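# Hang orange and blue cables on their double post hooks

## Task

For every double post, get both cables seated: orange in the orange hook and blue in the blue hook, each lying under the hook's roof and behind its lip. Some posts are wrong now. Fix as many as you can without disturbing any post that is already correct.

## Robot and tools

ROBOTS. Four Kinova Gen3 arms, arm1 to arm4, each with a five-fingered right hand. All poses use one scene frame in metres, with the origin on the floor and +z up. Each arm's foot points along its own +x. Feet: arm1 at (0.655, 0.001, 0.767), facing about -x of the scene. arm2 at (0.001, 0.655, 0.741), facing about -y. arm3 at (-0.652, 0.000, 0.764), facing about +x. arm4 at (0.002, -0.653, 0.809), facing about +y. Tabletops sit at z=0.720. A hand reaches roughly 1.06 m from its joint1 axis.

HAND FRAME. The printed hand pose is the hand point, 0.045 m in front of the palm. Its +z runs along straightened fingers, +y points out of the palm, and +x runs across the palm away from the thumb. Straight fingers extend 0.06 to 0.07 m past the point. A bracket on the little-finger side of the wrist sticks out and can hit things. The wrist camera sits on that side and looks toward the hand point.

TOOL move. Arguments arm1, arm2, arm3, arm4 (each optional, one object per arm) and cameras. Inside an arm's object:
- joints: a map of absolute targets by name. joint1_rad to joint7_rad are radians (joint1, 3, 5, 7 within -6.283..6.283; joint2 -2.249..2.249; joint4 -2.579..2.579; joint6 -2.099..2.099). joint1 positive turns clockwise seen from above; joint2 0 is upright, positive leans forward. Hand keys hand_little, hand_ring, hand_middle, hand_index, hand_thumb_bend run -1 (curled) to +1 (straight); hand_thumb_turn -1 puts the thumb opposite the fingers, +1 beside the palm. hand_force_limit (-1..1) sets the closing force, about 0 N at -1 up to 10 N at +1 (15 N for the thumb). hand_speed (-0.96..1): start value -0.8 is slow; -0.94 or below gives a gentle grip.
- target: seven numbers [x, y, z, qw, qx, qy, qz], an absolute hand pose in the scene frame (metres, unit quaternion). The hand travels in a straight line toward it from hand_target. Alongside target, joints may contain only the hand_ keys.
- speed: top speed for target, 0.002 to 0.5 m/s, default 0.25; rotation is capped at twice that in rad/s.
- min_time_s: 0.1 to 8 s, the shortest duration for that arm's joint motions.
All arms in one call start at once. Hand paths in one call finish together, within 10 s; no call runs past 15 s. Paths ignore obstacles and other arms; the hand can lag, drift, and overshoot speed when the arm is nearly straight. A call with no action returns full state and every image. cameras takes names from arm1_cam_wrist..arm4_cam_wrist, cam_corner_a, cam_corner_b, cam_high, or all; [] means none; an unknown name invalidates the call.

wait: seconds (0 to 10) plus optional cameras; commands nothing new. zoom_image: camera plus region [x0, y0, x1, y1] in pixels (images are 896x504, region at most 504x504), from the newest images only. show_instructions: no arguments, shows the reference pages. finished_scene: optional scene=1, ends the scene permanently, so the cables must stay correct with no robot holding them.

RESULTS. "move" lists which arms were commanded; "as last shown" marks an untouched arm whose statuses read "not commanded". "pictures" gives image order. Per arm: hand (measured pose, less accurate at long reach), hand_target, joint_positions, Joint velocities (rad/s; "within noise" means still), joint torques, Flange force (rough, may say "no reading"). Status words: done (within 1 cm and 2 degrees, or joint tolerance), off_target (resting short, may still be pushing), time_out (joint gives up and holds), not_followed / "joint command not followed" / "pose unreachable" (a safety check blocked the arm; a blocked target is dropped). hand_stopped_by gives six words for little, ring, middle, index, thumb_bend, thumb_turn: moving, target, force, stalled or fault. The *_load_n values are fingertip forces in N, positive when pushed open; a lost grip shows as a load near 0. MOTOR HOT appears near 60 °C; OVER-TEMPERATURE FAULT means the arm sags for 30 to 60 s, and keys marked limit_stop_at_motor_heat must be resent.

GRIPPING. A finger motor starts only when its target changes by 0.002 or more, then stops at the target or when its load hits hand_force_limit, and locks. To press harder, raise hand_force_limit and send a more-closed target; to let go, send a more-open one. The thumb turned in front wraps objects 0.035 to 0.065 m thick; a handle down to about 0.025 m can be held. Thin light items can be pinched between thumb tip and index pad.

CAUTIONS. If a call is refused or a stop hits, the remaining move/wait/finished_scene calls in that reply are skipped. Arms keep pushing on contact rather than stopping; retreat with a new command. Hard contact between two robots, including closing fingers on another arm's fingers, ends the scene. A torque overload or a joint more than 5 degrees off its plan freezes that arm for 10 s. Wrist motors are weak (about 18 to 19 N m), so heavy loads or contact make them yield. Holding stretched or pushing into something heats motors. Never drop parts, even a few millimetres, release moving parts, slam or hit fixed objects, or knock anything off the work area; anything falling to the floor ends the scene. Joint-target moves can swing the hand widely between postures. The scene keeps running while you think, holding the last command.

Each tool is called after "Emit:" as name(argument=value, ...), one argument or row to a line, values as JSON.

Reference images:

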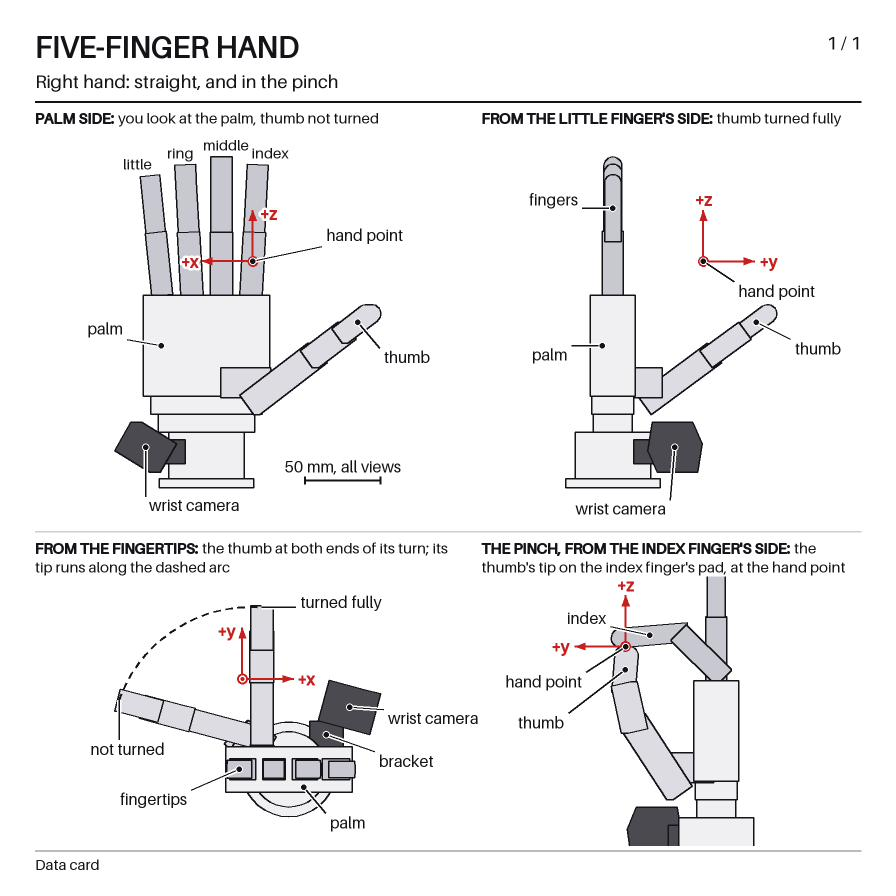

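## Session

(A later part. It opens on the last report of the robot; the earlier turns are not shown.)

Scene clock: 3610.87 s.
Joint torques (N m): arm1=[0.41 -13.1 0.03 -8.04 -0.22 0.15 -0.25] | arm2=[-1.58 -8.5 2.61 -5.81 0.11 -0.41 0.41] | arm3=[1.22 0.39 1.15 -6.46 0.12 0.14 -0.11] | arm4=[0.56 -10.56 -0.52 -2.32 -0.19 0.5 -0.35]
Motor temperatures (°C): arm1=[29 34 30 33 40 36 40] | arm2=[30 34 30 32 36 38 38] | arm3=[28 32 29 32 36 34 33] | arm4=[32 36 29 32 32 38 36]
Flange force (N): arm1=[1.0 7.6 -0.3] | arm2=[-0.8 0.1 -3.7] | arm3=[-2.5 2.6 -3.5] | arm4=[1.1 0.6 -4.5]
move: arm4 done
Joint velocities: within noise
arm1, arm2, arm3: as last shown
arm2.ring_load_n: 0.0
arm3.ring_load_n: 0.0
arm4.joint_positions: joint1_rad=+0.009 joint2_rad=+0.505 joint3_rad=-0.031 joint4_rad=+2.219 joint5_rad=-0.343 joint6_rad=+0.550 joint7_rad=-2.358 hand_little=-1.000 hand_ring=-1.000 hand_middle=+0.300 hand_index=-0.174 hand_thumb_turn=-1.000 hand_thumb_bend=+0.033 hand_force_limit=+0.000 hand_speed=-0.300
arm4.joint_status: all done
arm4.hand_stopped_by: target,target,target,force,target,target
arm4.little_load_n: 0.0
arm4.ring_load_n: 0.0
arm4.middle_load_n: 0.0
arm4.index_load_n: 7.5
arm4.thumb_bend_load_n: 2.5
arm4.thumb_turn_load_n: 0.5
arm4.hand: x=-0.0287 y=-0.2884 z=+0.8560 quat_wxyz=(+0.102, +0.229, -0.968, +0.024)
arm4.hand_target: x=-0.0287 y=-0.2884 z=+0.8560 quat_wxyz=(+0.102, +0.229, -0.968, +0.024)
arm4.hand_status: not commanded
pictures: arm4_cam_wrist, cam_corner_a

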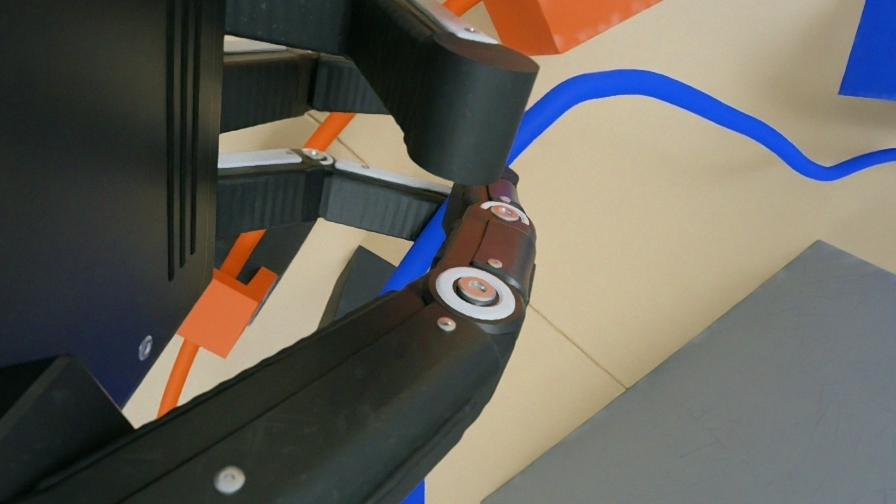

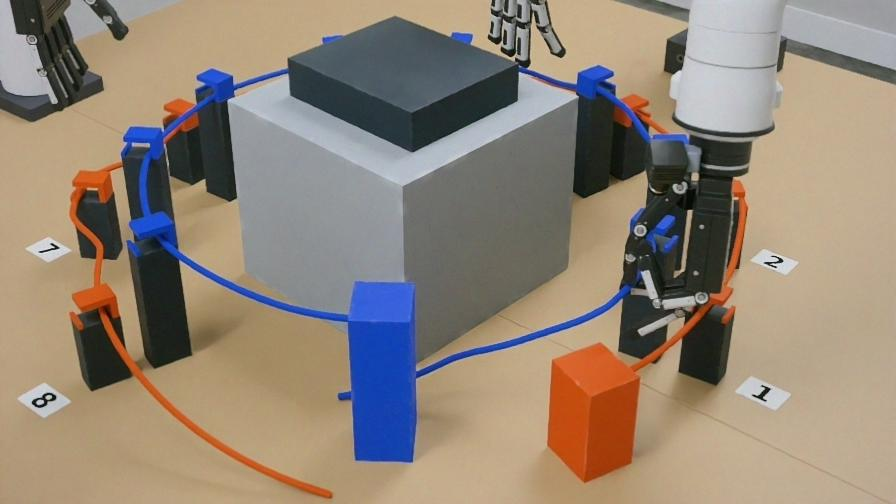

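Emit:
move(
  arm4={"target": [-0.0361, -0.2389, 0.850, 0.1017, 0.2287, -0.9678, 0.0240], "speed": 0.06},
  cameras=["cam_high", "cam_corner_a", "cam_corner_b", "arm4_cam_wrist"],
)

Emit:
zoom_image(
  camera="cam_corner_a",
  region=[560, 150, 760, 370],
)

Emit:
zoom_image(
  camera="cam_corner_b",
  region=[140, 85, 290, 225],
)

Emit:
zoom_image(
  camera="cam_high",
  region=[380, 280, 540, 380],
)

Scene clock: 3620.93 s.
Joint torques (N m): arm1=[0.46 -12.96 0.14 -8.08 -0.2 0.21 -0.22] | arm2=[-1.58 -8.62 2.6 -5.89 0.18 -0.39 0.37] | arm3=[1.19 0.45 1.09 -6.33 0.1 0.15 -0.05] | arm4=[0.32 -12.55 -0.79 -3.45 -0.36 0.22 -0.31]
Motor temperatures (°C): arm1=[29 34 30 33 40 36 40] | arm2=[30 34 30 32 36 38 38] | arm3=[28 32 29 32 36 34 33] | arm4=[32 36 29 32 32 38 36]
Flange force (N): arm1=[0.9 8.1 -0.2] | arm2=[-0.9 0.1 -3.2] | arm3=[-2.5 2.5 -4.0] | arm4=[0.8 -0.7 -4.1]
move: arm4 done
Joint velocities: within noise
arm1, arm2, arm3: as last shown
arm3.thumb_turn_load_n: -0.5
arm4.joint_positions: joint1_rad=-0.029 joint2_rad=+0.582 joint3_rad=-0.012 joint4_rad=+2.068 joint5_rad=-0.327 joint6_rad=+0.620 joint7_rad=-2.403 hand_little=-1.000 hand_ring=-1.000 hand_middle=+0.300 hand_index=-0.174 hand_thumb_turn=-1.000 hand_thumb_bend=+0.033 hand_force_limit=+0.000 hand_speed=-0.300
arm4.joint_status: not commanded
arm4.hand_stopped_by: target,target,target,force,target,target
arm4.little_load_n: 0.0
arm4.ring_load_n: 0.5
arm4.middle_load_n: 0.0
arm4.index_load_n: 7.5
arm4.thumb_bend_load_n: 1.5
arm4.thumb_turn_load_n: 0.5
arm4.hand: x=-0.0361 y=-0.2389 z=+0.8500 quat_wxyz=(+0.102, +0.229, -0.968, +0.024)
arm4.hand_target: x=-0.0361 y=-0.2389 z=+0.8500 quat_wxyz=(+0.102, +0.229, -0.968, +0.024)
arm4.hand_status: done (0.000 m and 0.0 deg from the pose sent, 0.050 m and 0.0 deg at the start)
pictures: arm4_cam_wrist, cam_corner_a, cam_corner_b, cam_high

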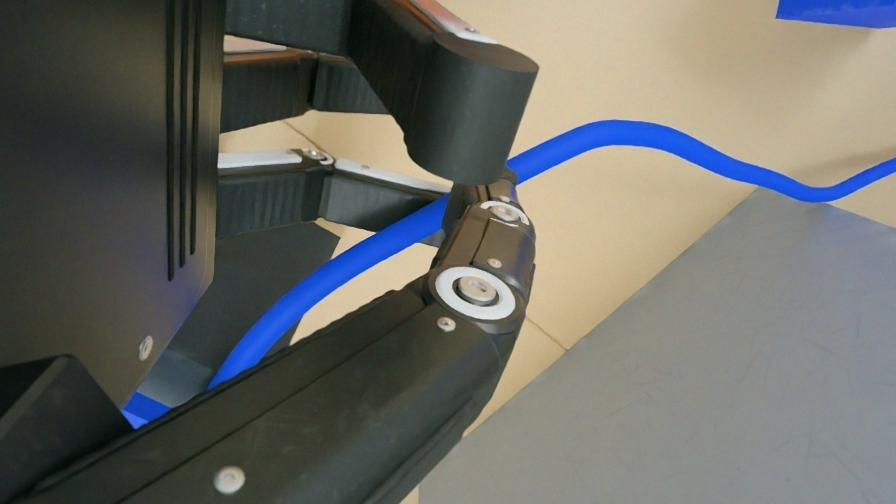

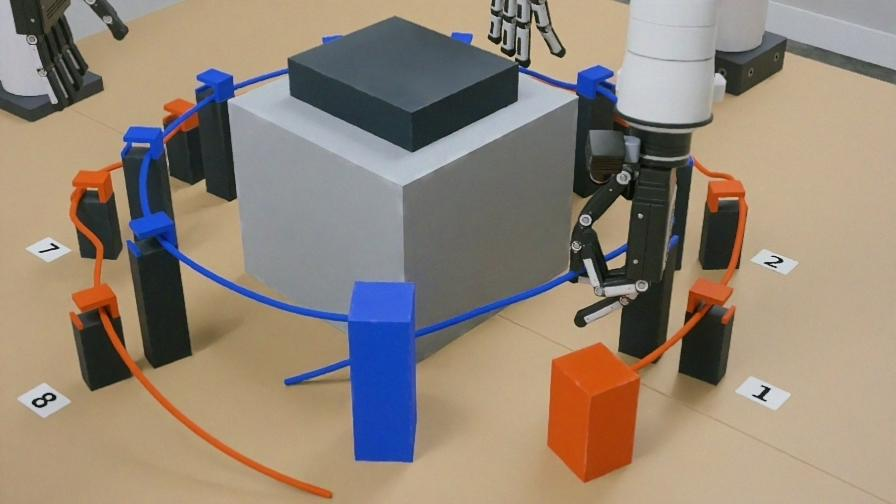

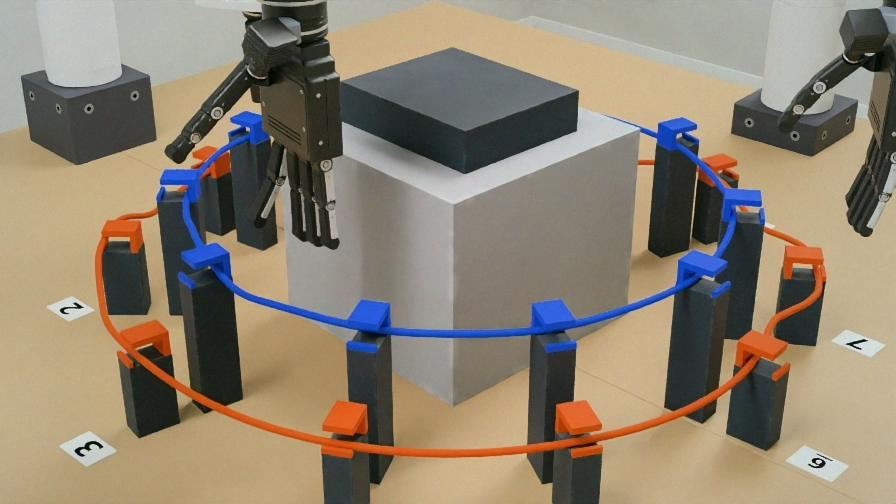

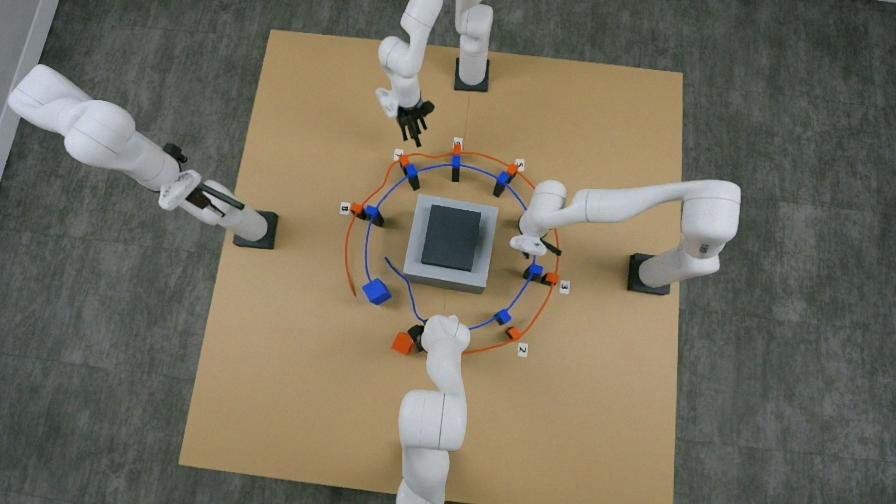

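Scaled by 2.291 from the camera's image (finer frame: 1280x720).

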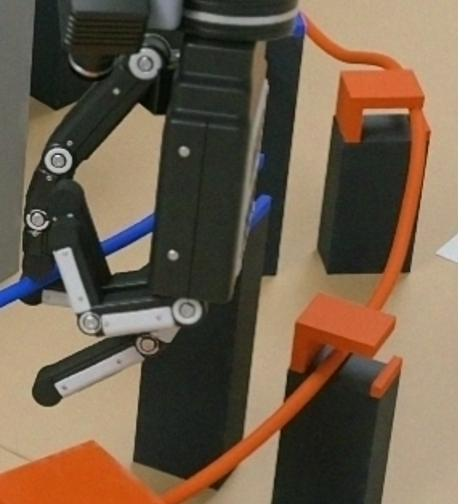

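Scaled by 3.360 from the camera's image (finer frame: 1280x720).

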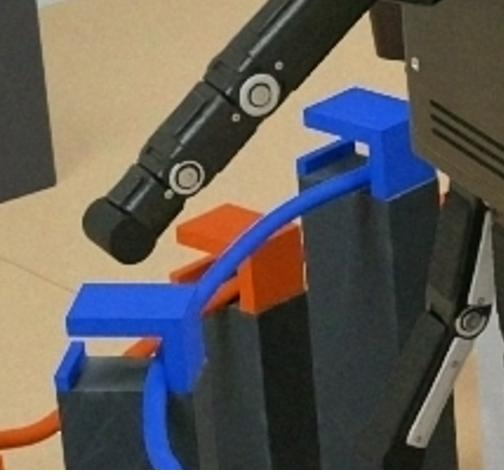

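Scaled by 3.150 from the camera's image (finer frame: 1280x720).

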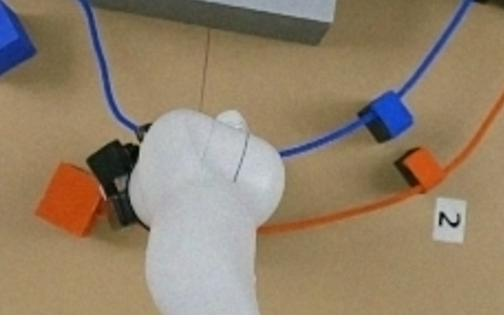

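Emit:
move(
  arm4={"target": [-0.0361, -0.2389, 0.828, 0.1017, 0.2287, -0.9678, 0.0240], "speed": 0.05},
  cameras=["cam_corner_a", "cam_corner_b", "arm4_cam_wrist"],
)

Emit:
zoom_image(
  camera="cam_corner_a",
  region=[500, 150, 760, 430],
)

Emit:
zoom_image(
  camera="cam_corner_b",
  region=[140, 85, 290, 225],
)

Scene clock: 3639.43 s.
Joint torques (N m): arm1=[0.41 -13.17 0.17 -7.96 -0.23 0.13 -0.27] | arm2=[-1.55 -8.56 2.63 -5.85 0.12 -0.37 0.38] | arm3=[1.22 0.42 1.04 -6.37 0.13 0.11 -0.12] | arm4=[-0.79 -12.27 -2.31 -3.04 -0.61 0.37 -0.13]
Motor temperatures (°C): arm1=[29 34 30 33 40 36 40] | arm2=[30 34 30 32 36 38 38] | arm3=[28 32 29 32 36 34 33] | arm4=[32 36 29 32 32 38 36]
Flange force (N): arm1=[1.0 7.1 -0.3] | arm2=[-0.7 0.1 -3.4] | arm3=[-2.5 2.2 -4.0] | arm4=[-1.0 -2.0 -6.7]
move: arm4 done
Joint velocities: within noise
arm1, arm2, arm3: as last shown
arm3.thumb_turn_load_n: 0.0
arm4.joint_positions: joint1_rad=-0.017 joint2_rad=+0.635 joint3_rad=-0.028 joint4_rad=+2.080 joint5_rad=-0.342 joint6_rad=+0.555 joint7_rad=-2.382 hand_little=-1.000 hand_ring=-1.000 hand_middle=+0.300 hand_index=-0.174 hand_thumb_turn=-1.000 hand_thumb_bend=+0.033 hand_force_limit=+0.000 hand_speed=-0.300
arm4.joint_status: not commanded
arm4.hand_stopped_by: target,target,target,force,target,target
arm4.little_load_n: 0.0
arm4.ring_load_n: 0.0
arm4.middle_load_n: 0.0
arm4.index_load_n: 6.0
arm4.thumb_bend_load_n: 1.5
arm4.thumb_turn_load_n: -1.0
arm4.hand: x=-0.0361 y=-0.2389 z=+0.8280 quat_wxyz=(+0.102, +0.229, -0.968, +0.024)
arm4.hand_target: x=-0.0361 y=-0.2389 z=+0.8280 quat_wxyz=(+0.102, +0.229, -0.968, +0.024)
arm4.hand_status: done (0.000 m and 0.0 deg from the pose sent, 0.022 m and 0.0 deg at the start)
pictures: arm4_cam_wrist, cam_corner_a, cam_corner_b

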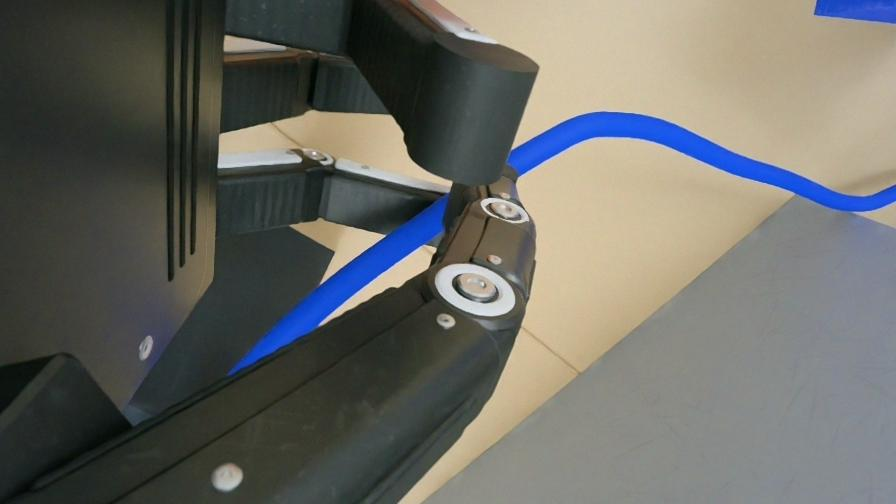

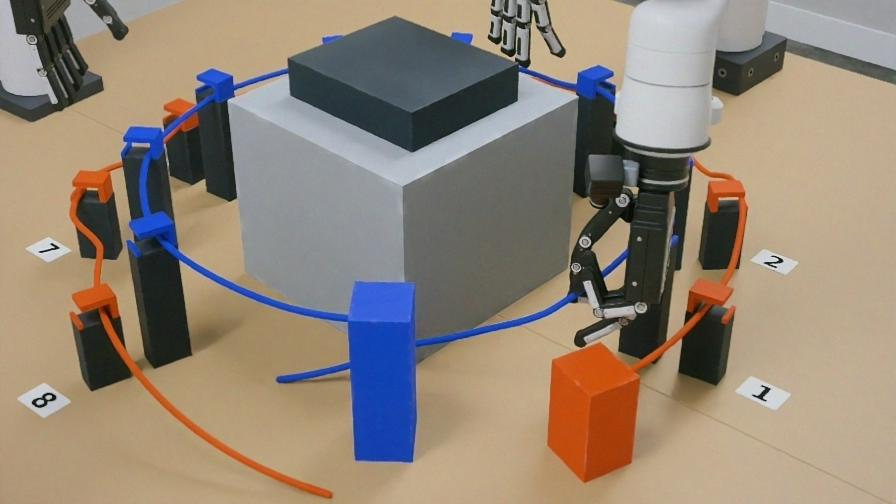

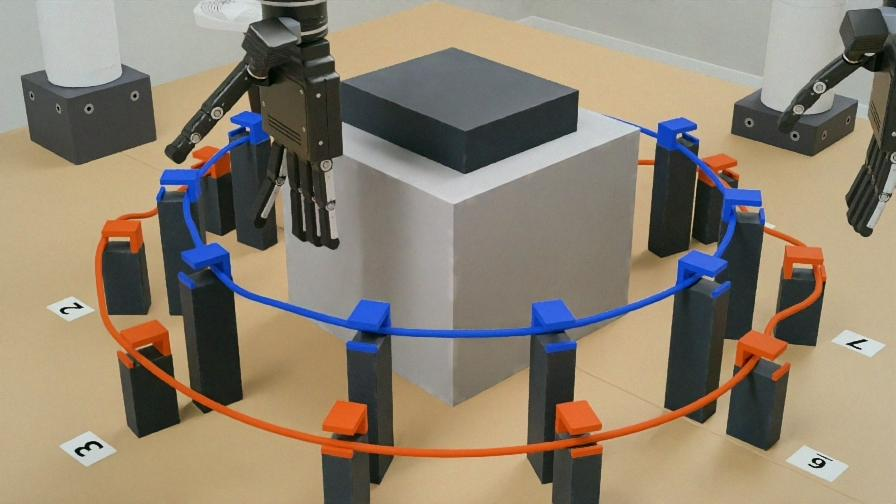

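Scaled by 1.800 from the camera's image (finer frame: 1280x720).

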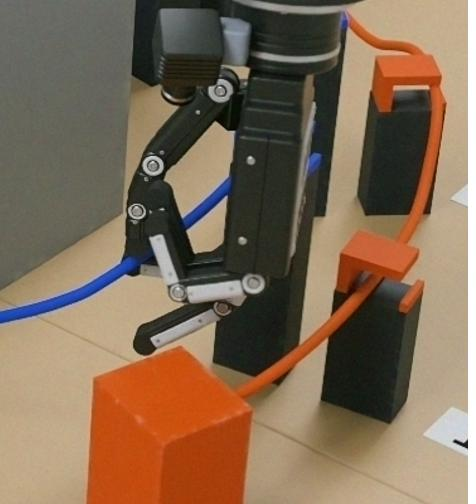

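Scaled by 3.360 from the camera's image (finer frame: 1280x720).

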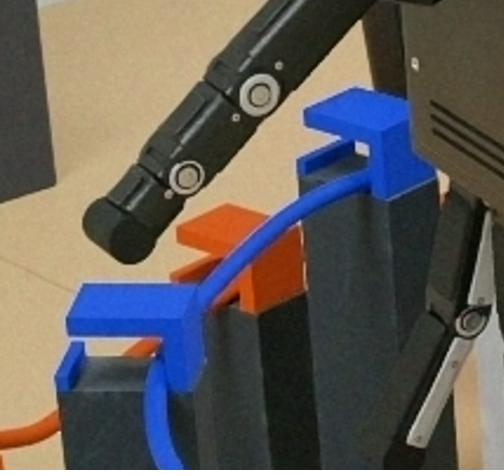

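Emit:
move(
  arm4={"target": [-0.0324, -0.2637, 0.843, 0.1017, 0.2287, -0.9678, 0.0240], "speed": 0.04},
  cameras=["cam_corner_a", "cam_corner_b", "arm4_cam_wrist"],
)

Emit:
zoom_image(
  camera="cam_corner_a",
  region=[500, 150, 760, 430],
)

Emit:
zoom_image(
  camera="cam_corner_b",
  region=[140, 85, 290, 225],
)

Scene clock: 3666.40 s.
Joint torques (N m): arm1=[0.49 -13.21 0.14 -7.99 -0.17 0.11 -0.23] | arm2=[-1.55 -8.63 2.61 -5.8 0.14 -0.43 0.36] | arm3=[1.26 0.33 0.98 -6.4 0.12 0.11 -0.13] | arm4=[0.75 -11.75 -0.39 -2.55 -0.16 0.32 -0.36]
Motor temperatures (°C): arm1=[29 34 30 33 40 36 40] | arm2=[30 34 30 32 36 38 38] | arm3=[28 32 29 32 36 34 33] | arm4=[32 36 29 32 32 38 36]
Flange force (N): arm1=[0.8 7.2 -0.3] | arm2=[-1.1 0.2 -3.5] | arm3=[-2.7 1.9 -3.9] | arm4=[1.5 0.8 -4.2]
move: arm4 done
Joint velocities: within noise
arm1, arm2, arm3: as last shown
arm1.thumb_bend_load_n: -0.5
arm4.joint_positions: joint1_rad=-0.004 joint2_rad=+0.568 joint3_rad=-0.031 joint4_rad=+2.152 joint5_rad=-0.342 joint6_rad=+0.552 joint7_rad=-2.371 hand_little=-1.000 hand_ring=-1.000 hand_middle=+0.300 hand_index=-0.174 hand_thumb_turn=-1.000 hand_thumb_bend=+0.033 hand_force_limit=+0.000 hand_speed=-0.300
arm4.joint_status: not commanded
arm4.hand_stopped_by: target,target,target,force,target,target
arm4.little_load_n: 0.0
arm4.ring_load_n: 0.0
arm4.middle_load_n: 0.5
arm4.index_load_n: 6.5
arm4.thumb_bend_load_n: 2.0
arm4.thumb_turn_load_n: -0.5
arm4.hand: x=-0.0324 y=-0.2637 z=+0.8430 quat_wxyz=(+0.102, +0.229, -0.968, +0.024)
arm4.hand_target: x=-0.0324 y=-0.2637 z=+0.8430 quat_wxyz=(+0.102, +0.229, -0.968, +0.024)
arm4.hand_status: done (0.000 m and 0.0 deg from the pose sent, 0.029 m and 0.0 deg at the start)
pictures: arm4_cam_wrist, cam_corner_a, cam_corner_b

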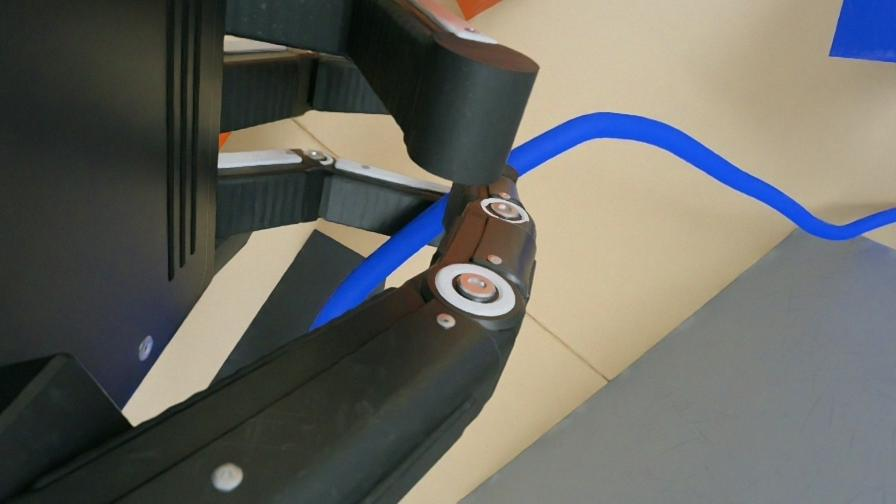

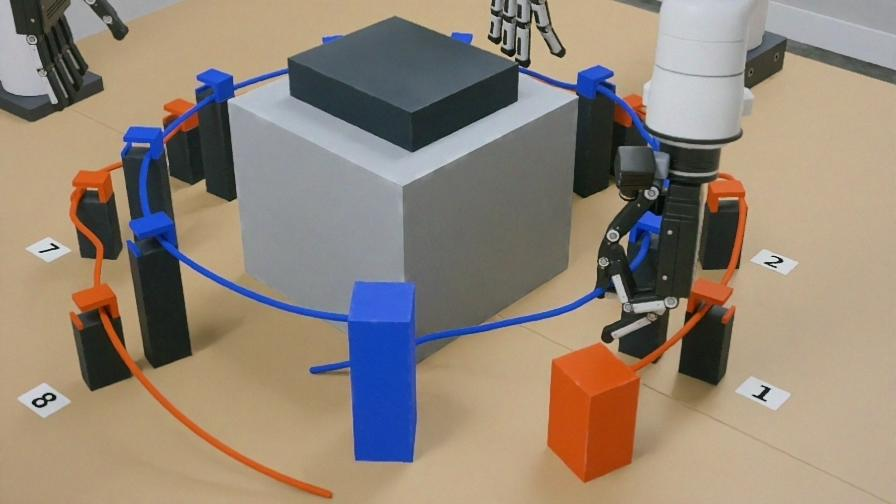

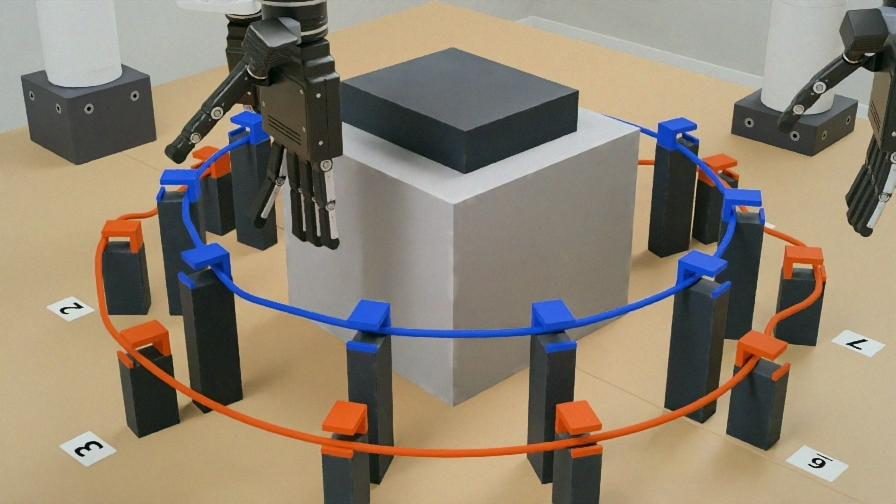

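Scaled by 1.800 from the camera's image (finer frame: 1280x720).

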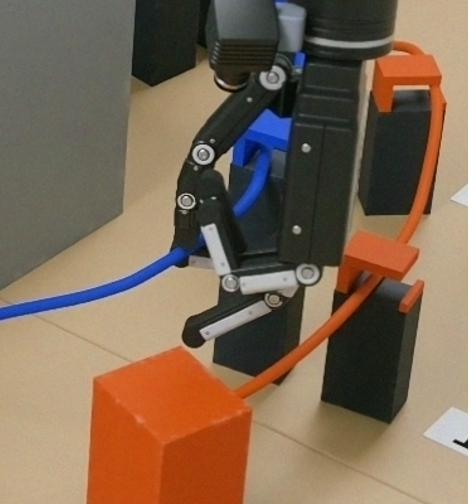

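Scaled by 3.360 from the camera's image (finer frame: 1280x720).

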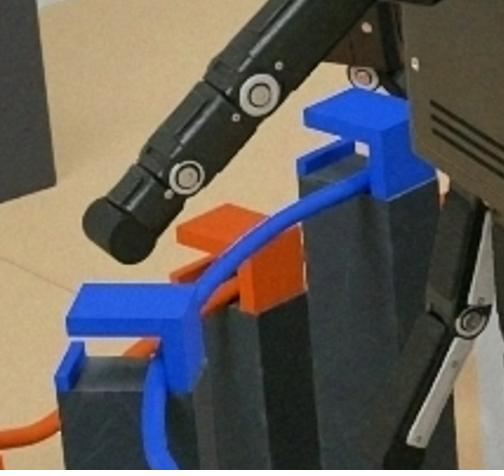

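Emit:
move(
  arm4={"joints": {"hand_index": 0.6, "hand_thumb_bend": 0.7, "hand_speed": -0.5}},
  cameras=["cam_corner_a", "cam_corner_b", "arm4_cam_wrist"],
)

Emit:
zoom_image(
  camera="cam_corner_a",
  region=[500, 150, 760, 430],
)

Emit:
zoom_image(
  camera="cam_corner_b",
  region=[140, 85, 290, 225],
)

Scene clock: 3679.47 s.
Joint torques (N m): arm1=[0.41 -13.03 0.09 -8.1 -0.22 0.07 -0.29] | arm2=[-1.62 -8.56 2.65 -5.86 0.12 -0.43 0.41] | arm3=[1.25 0.4 1.12 -6.34 0.08 0.16 -0.12] | arm4=[0.97 -11.73 0.02 -2.55 -0.09 0.3 -0.41]
Motor temperatures (°C): arm1=[29 34 30 33 40 36 40] | arm2=[30 34 30 32 36 38 38] | arm3=[28 32 29 32 36 34 33] | arm4=[32 36 29 32 32 38 36]
Flange force (N): arm1=[1.1 7.8 -0.5] | arm2=[-0.8 0.1 -3.5] | arm3=[-2.6 2.4 -3.9] | arm4=[2.1 0.9 -3.9]
move: arm4 done
Joint velocities: within noise
arm1, arm2, arm3: as last shown
arm1.thumb_bend_load_n: 0.0
arm3.thumb_bend_load_n: -0.5
arm4.joint_positions: joint1_rad=-0.004 joint2_rad=+0.568 joint3_rad=-0.031 joint4_rad=+2.152 joint5_rad=-0.342 joint6_rad=+0.552 joint7_rad=-2.371 hand_little=-1.000 hand_ring=-1.000 hand_middle=+0.300 hand_index=+0.600 hand_thumb_turn=-1.000 hand_thumb_bend=+0.700 hand_force_limit=+0.000 hand_speed=-0.500
arm4.joint_status: all done
arm4.hand_stopped_by: target,target,target,target,target,target
arm4.little_load_n: 0.0
arm4.ring_load_n: 0.0
arm4.middle_load_n: 0.0
arm4.index_load_n: 0.0
arm4.thumb_bend_load_n: 0.0
arm4.thumb_turn_load_n: 0.0
arm4.hand: x=-0.0324 y=-0.2637 z=+0.8430 quat_wxyz=(+0.102, +0.229, -0.968, +0.024)
arm4.hand_target: x=-0.0324 y=-0.2637 z=+0.8430 quat_wxyz=(+0.102, +0.229, -0.968, +0.024)
arm4.hand_status: not commanded
pictures: arm4_cam_wrist, cam_corner_a, cam_corner_b

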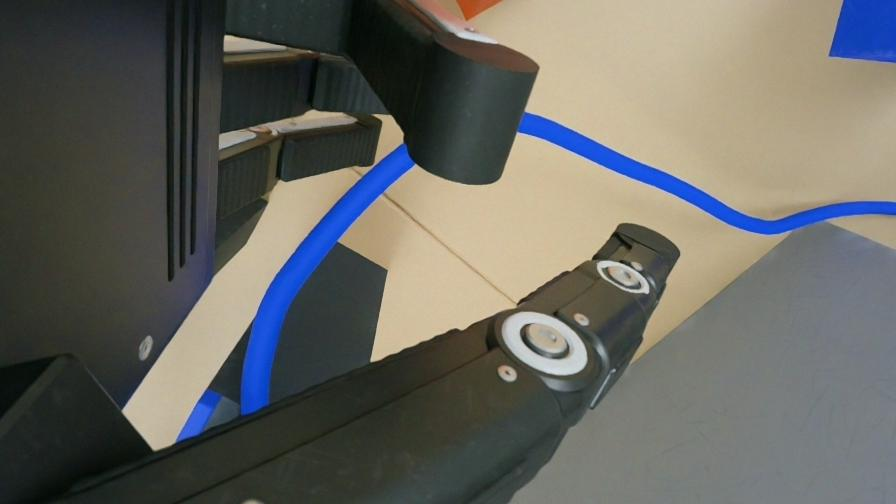

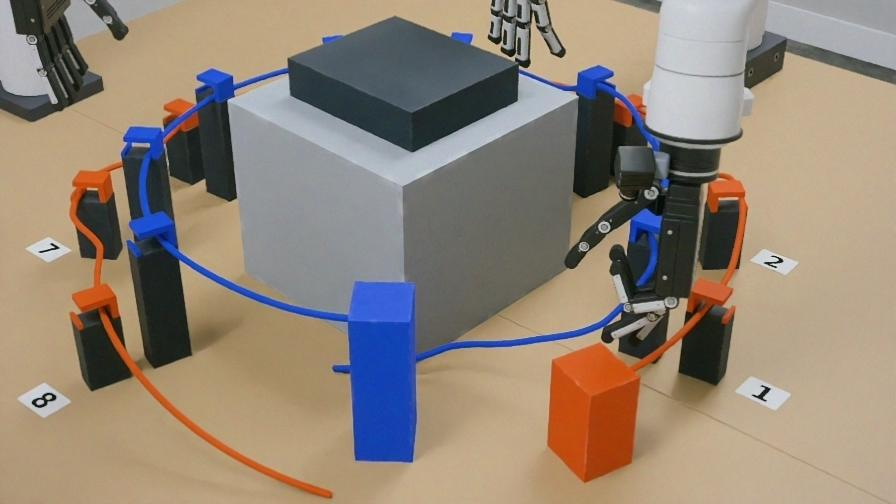

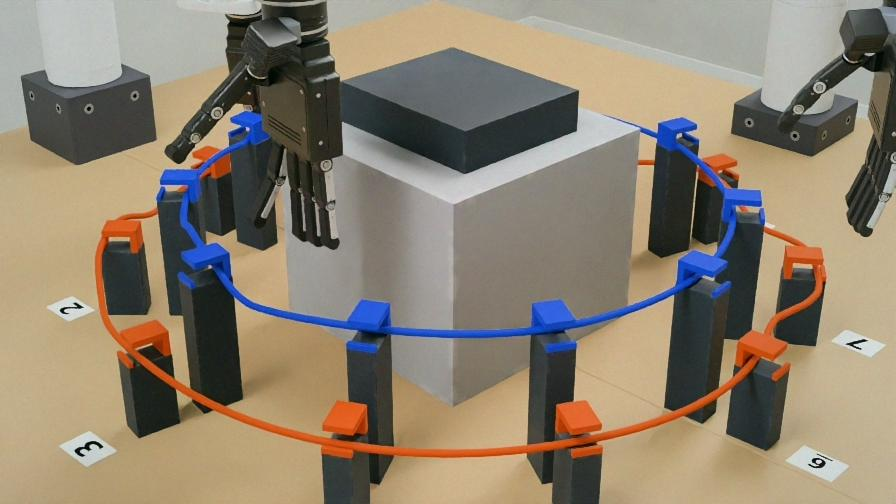

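Scaled by 1.800 from the camera's image (finer frame: 1280x720).

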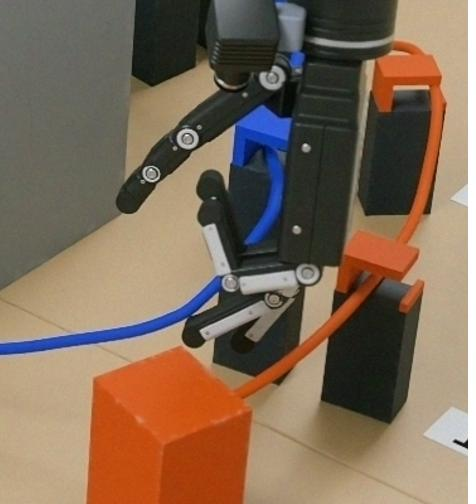

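Scaled by 3.360 from the camera's image (finer frame: 1280x720).

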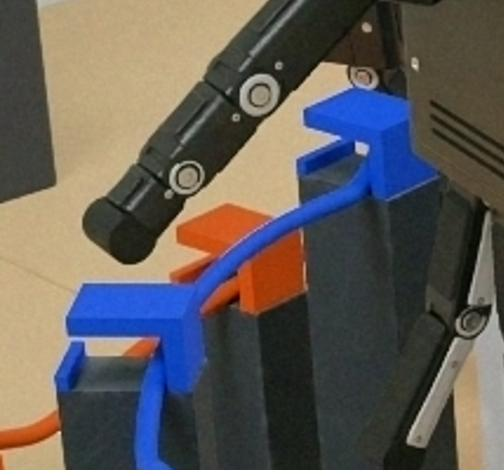

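Emit:
zoom_image(
  camera="arm4_cam_wrist",
  region=[200, 40, 560, 240],
)

Emit:
zoom_image(
  camera="cam_corner_a",
  region=[590, 240, 690, 360],
)

Scaled by 1.400 from the camera's image (finer frame: 1280x720).

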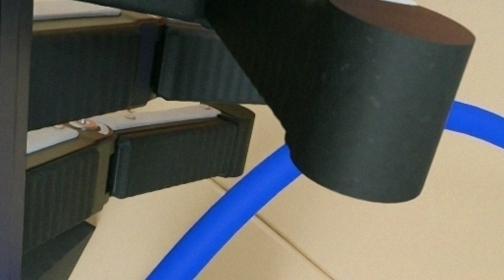

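Scaled by 4.200 from the camera's image (finer frame: 1280x720).

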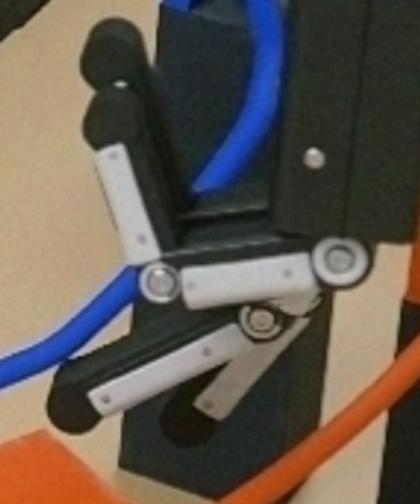

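Emit:
wait(
  seconds=0,
  cameras=["cam_high", "cam_corner_a"],
)

Emit:
zoom_image(
  camera="cam_high",
  region=[380, 270, 480, 360],
)

Scene clock: 3710.60 s.
Joint torques (N m): arm1=[0.42 -13.12 0.09 -8.03 -0.25 0.05 -0.31] | arm2=[-1.57 -8.48 2.58 -5.77 0.1 -0.4 0.41] | arm3=[1.3 0.47 1.13 -6.38 0.12 0.1 -0.1] | arm4=[0.96 -11.65 -0.04 -2.45 -0.05 0.29 -0.4]
Motor temperatures (°C): arm1=[29 34 30 33 40 36 40] | arm2=[30 34 30 32 36 38 38] | arm3=[28 32 29 32 36 34 33] | arm4=[32 36 29 32 32 38 36]
Flange force (N): arm1=[1.1 7.3 -0.5] | arm2=[-0.8 0.2 -3.8] | arm3=[-2.4 2.4 -3.9] | arm4=[2.0 1.1 -4.2]
Joint velocities: within noise
arm1.joint_positions: joint1_rad=-0.189 joint2_rad=+0.435 joint3_rad=+0.216 joint4_rad=+1.692 joint5_rad=-0.107 joint6_rad=+1.027 joint7_rad=-0.098 hand_little=+1.000 hand_ring=+1.000 hand_middle=+1.000 hand_index=+0.600 hand_thumb_turn=-1.000 hand_thumb_bend=+1.000 hand_force_limit=+0.000 hand_speed=+0.200
arm1.joint_status: not commanded
arm1.hand_stopped_by: target,target,target,target,target,target
arm1.little_load_n: 0.0
arm1.ring_load_n: 0.0
arm1.middle_load_n: 0.0
arm1.index_load_n: 0.0
arm1.thumb_bend_load_n: 0.0
arm1.thumb_turn_load_n: 0.0
arm1.hand: x=+0.2641 y=-0.0172 z=+0.9500 quat_wxyz=(+0.000, +0.773, +0.634, +0.000)
arm1.hand_target: x=+0.2641 y=-0.0172 z=+0.9500 quat_wxyz=(+0.000, +0.773, +0.634, +0.000)
arm1.hand_status: not commanded
arm2.joint_positions: joint1_rad=+0.157 joint2_rad=+0.183 joint3_rad=+0.373 joint4_rad=+1.984 joint5_rad=-0.078 joint6_rad=+0.973 joint7_rad=-2.025 hand_little=+0.800 hand_ring=+0.800 hand_middle=+0.800 hand_index=+0.800 hand_thumb_turn=-1.000 hand_thumb_bend=+0.600 hand_force_limit=+0.300 hand_speed=-0.300
arm2.joint_status: not commanded
arm2.hand_stopped_by: target,target,target,target,target,target
arm2.little_load_n: 0.0
arm2.ring_load_n: -0.5
arm2.middle_load_n: 0.0
arm2.index_load_n: 0.0
arm2.thumb_bend_load_n: -0.5
arm2.thumb_turn_load_n: 0.0
arm2.hand: x=-0.1559 y=+0.2840 z=+0.9400 quat_wxyz=(+0.000, -0.955, -0.296, +0.000)
arm2.hand_target: x=-0.1559 y=+0.2840 z=+0.9400 quat_wxyz=(+0.000, -0.955, -0.296, +0.000)
arm2.hand_status: not commanded
arm3.joint_positions: joint1_rad=+0.513 joint2_rad=-0.471 joint3_rad=-0.059 joint4_rad=+1.558 joint5_rad=-0.014 joint6_rad=+2.038 joint7_rad=-1.722 hand_little=+1.000 hand_ring=+1.000 hand_middle=+1.000 hand_index=+1.000 hand_thumb_turn=+1.000 hand_thumb_bend=+1.000 hand_force_limit=+0.000 hand_speed=-0.800
arm3.joint_status: not commanded
arm3.hand_stopped_by: target,target,target,target,target,target
arm3.little_load_n: 0.0
arm3.ring_load_n: 0.0
arm3.middle_load_n: 0.0
arm3.index_load_n: 0.0
arm3.thumb_bend_load_n: 0.0
arm3.thumb_turn_load_n: 0.0
arm3.hand: x=-0.5100 y=-0.0138 z=+1.2460 quat_wxyz=(-0.002, -0.283, -0.959, +0.015)
arm3.hand_target: x=-0.5100 y=-0.0138 z=+1.2460 quat_wxyz=(-0.002, -0.283, -0.959, +0.015)
arm3.hand_status: not commanded
arm4.joint_positions: joint1_rad=-0.004 joint2_rad=+0.568 joint3_rad=-0.031 joint4_rad=+2.152 joint5_rad=-0.342 joint6_rad=+0.552 joint7_rad=-2.371 hand_little=-1.000 hand_ring=-1.000 hand_middle=+0.300 hand_index=+0.600 hand_thumb_turn=-1.000 hand_thumb_bend=+0.700 hand_force_limit=+0.000 hand_speed=-0.500
arm4.joint_status: all done
arm4.hand_stopped_by: target,target,target,target,target,target
arm4.little_load_n: 0.0
arm4.ring_load_n: 0.0
arm4.middle_load_n: 0.0
arm4.index_load_n: 0.0
arm4.thumb_bend_load_n: -0.5
arm4.thumb_turn_load_n: 0.0
arm4.hand: x=-0.0324 y=-0.2637 z=+0.8430 quat_wxyz=(+0.102, +0.229, -0.968, +0.024)
arm4.hand_target: x=-0.0324 y=-0.2637 z=+0.8430 quat_wxyz=(+0.102, +0.229, -0.968, +0.024)
arm4.hand_status: not commanded
pictures: cam_corner_a, cam_high

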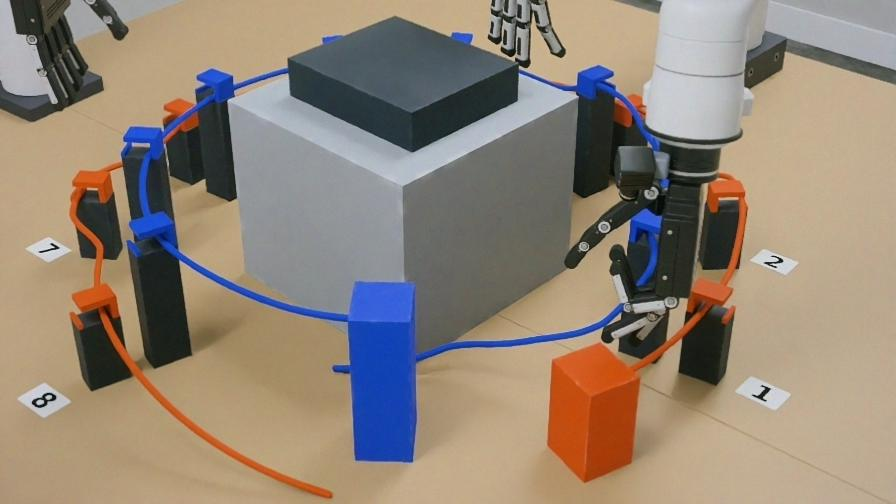

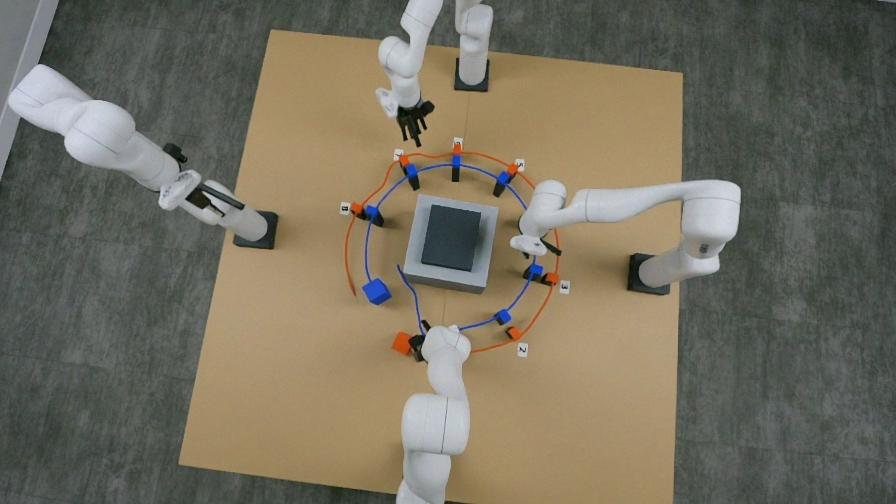

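Scaled by 5.040 from the camera's image (finer frame: 1280x720).

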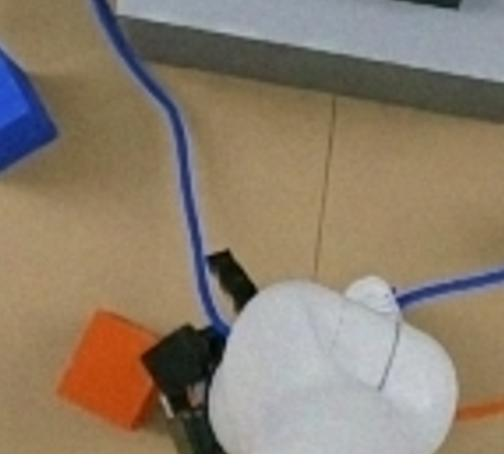

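Emit:
move(
  arm4={"joints": {"hand_middle": 0.6}},
  cameras=["cam_corner_a", "arm4_cam_wrist"],
)

Emit:
zoom_image(
  camera="cam_corner_a",
  region=[590, 240, 690, 360],
)

Scene clock: 3720.13 s.
Joint torques (N m): arm1=[0.42 -13.1 0.08 -8.06 -0.22 0.13 -0.26] | arm2=[-1.51 -8.67 2.65 -5.88 0.09 -0.4 0.37] | arm3=[1.32 0.49 1.11 -6.36 0.1 0.17 -0.07] | arm4=[1 -11.65 -0.03 -2.52 -0.09 0.31 -0.41]
Motor temperatures (°C): arm1=[29 34 30 33 40 36 40] | arm2=[30 34 30 32 36 38 38] | arm3=[28 32 29 32 36 34 33] | arm4=[32 37 29 32 32 38 36]
Flange force (N): arm1=[1.0 7.6 -0.3] | arm2=[-0.9 0.2 -3.3] | arm3=[-2.4 2.5 -3.8] | arm4=[2.2 1.0 -4.1]
move: arm4 done
Joint velocities: within noise
arm1, arm2, arm3: as last shown
arm2.ring_load_n: 0.0
arm2.thumb_bend_load_n: 0.0
arm2.thumb_turn_load_n: 0.5
arm4.joint_positions: joint1_rad=-0.004 joint2_rad=+0.568 joint3_rad=-0.031 joint4_rad=+2.152 joint5_rad=-0.342 joint6_rad=+0.552 joint7_rad=-2.371 hand_little=-1.000 hand_ring=-1.000 hand_middle=+0.600 hand_index=+0.600 hand_thumb_turn=-1.000 hand_thumb_bend=+0.700 hand_force_limit=+0.000 hand_speed=-0.500
arm4.joint_status: all done
arm4.hand_stopped_by: target,target,target,target,target,target
arm4.little_load_n: 0.0
arm4.ring_load_n: 0.0
arm4.middle_load_n: 0.0
arm4.index_load_n: 0.0
arm4.thumb_bend_load_n: 0.0
arm4.thumb_turn_load_n: 0.0
arm4.hand: x=-0.0324 y=-0.2637 z=+0.8430 quat_wxyz=(+0.102, +0.229, -0.968, +0.024)
arm4.hand_target: x=-0.0324 y=-0.2637 z=+0.8430 quat_wxyz=(+0.102, +0.229, -0.968, +0.024)
arm4.hand_status: not commanded
pictures: arm4_cam_wrist, cam_corner_a

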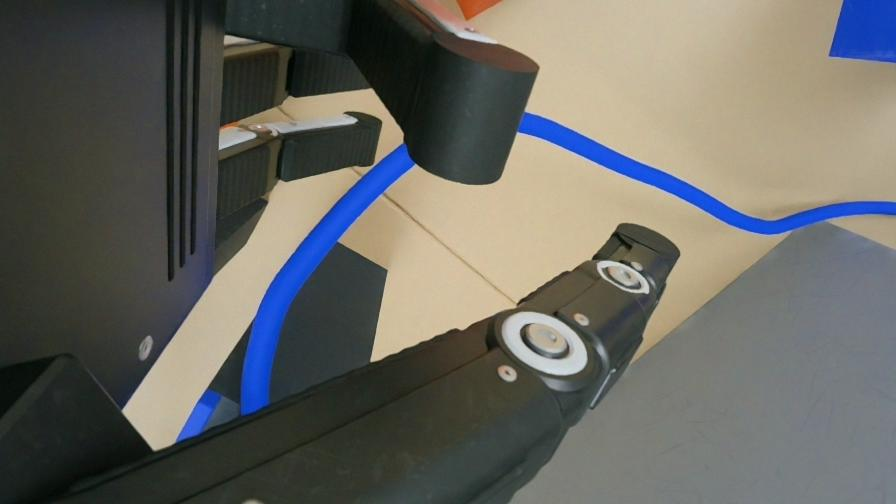

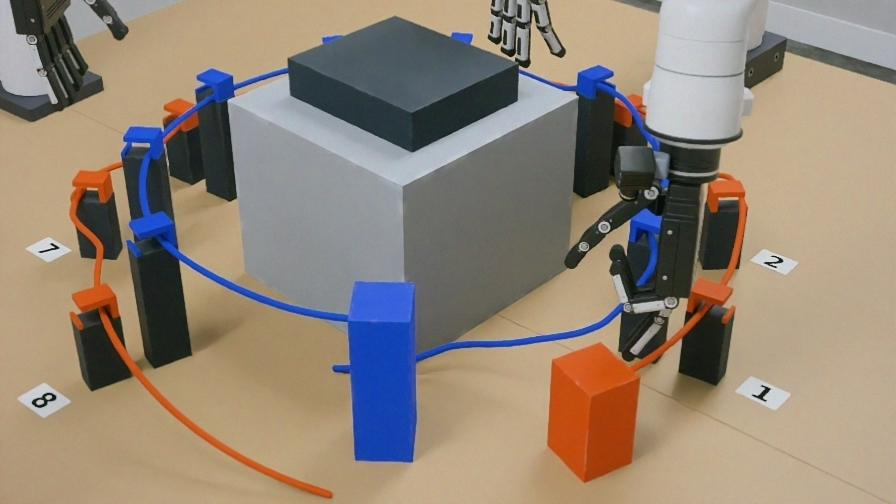

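Scaled by 4.200 from the camera's image (finer frame: 1280x720).

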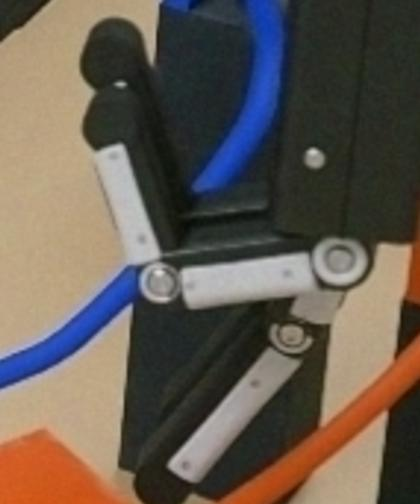

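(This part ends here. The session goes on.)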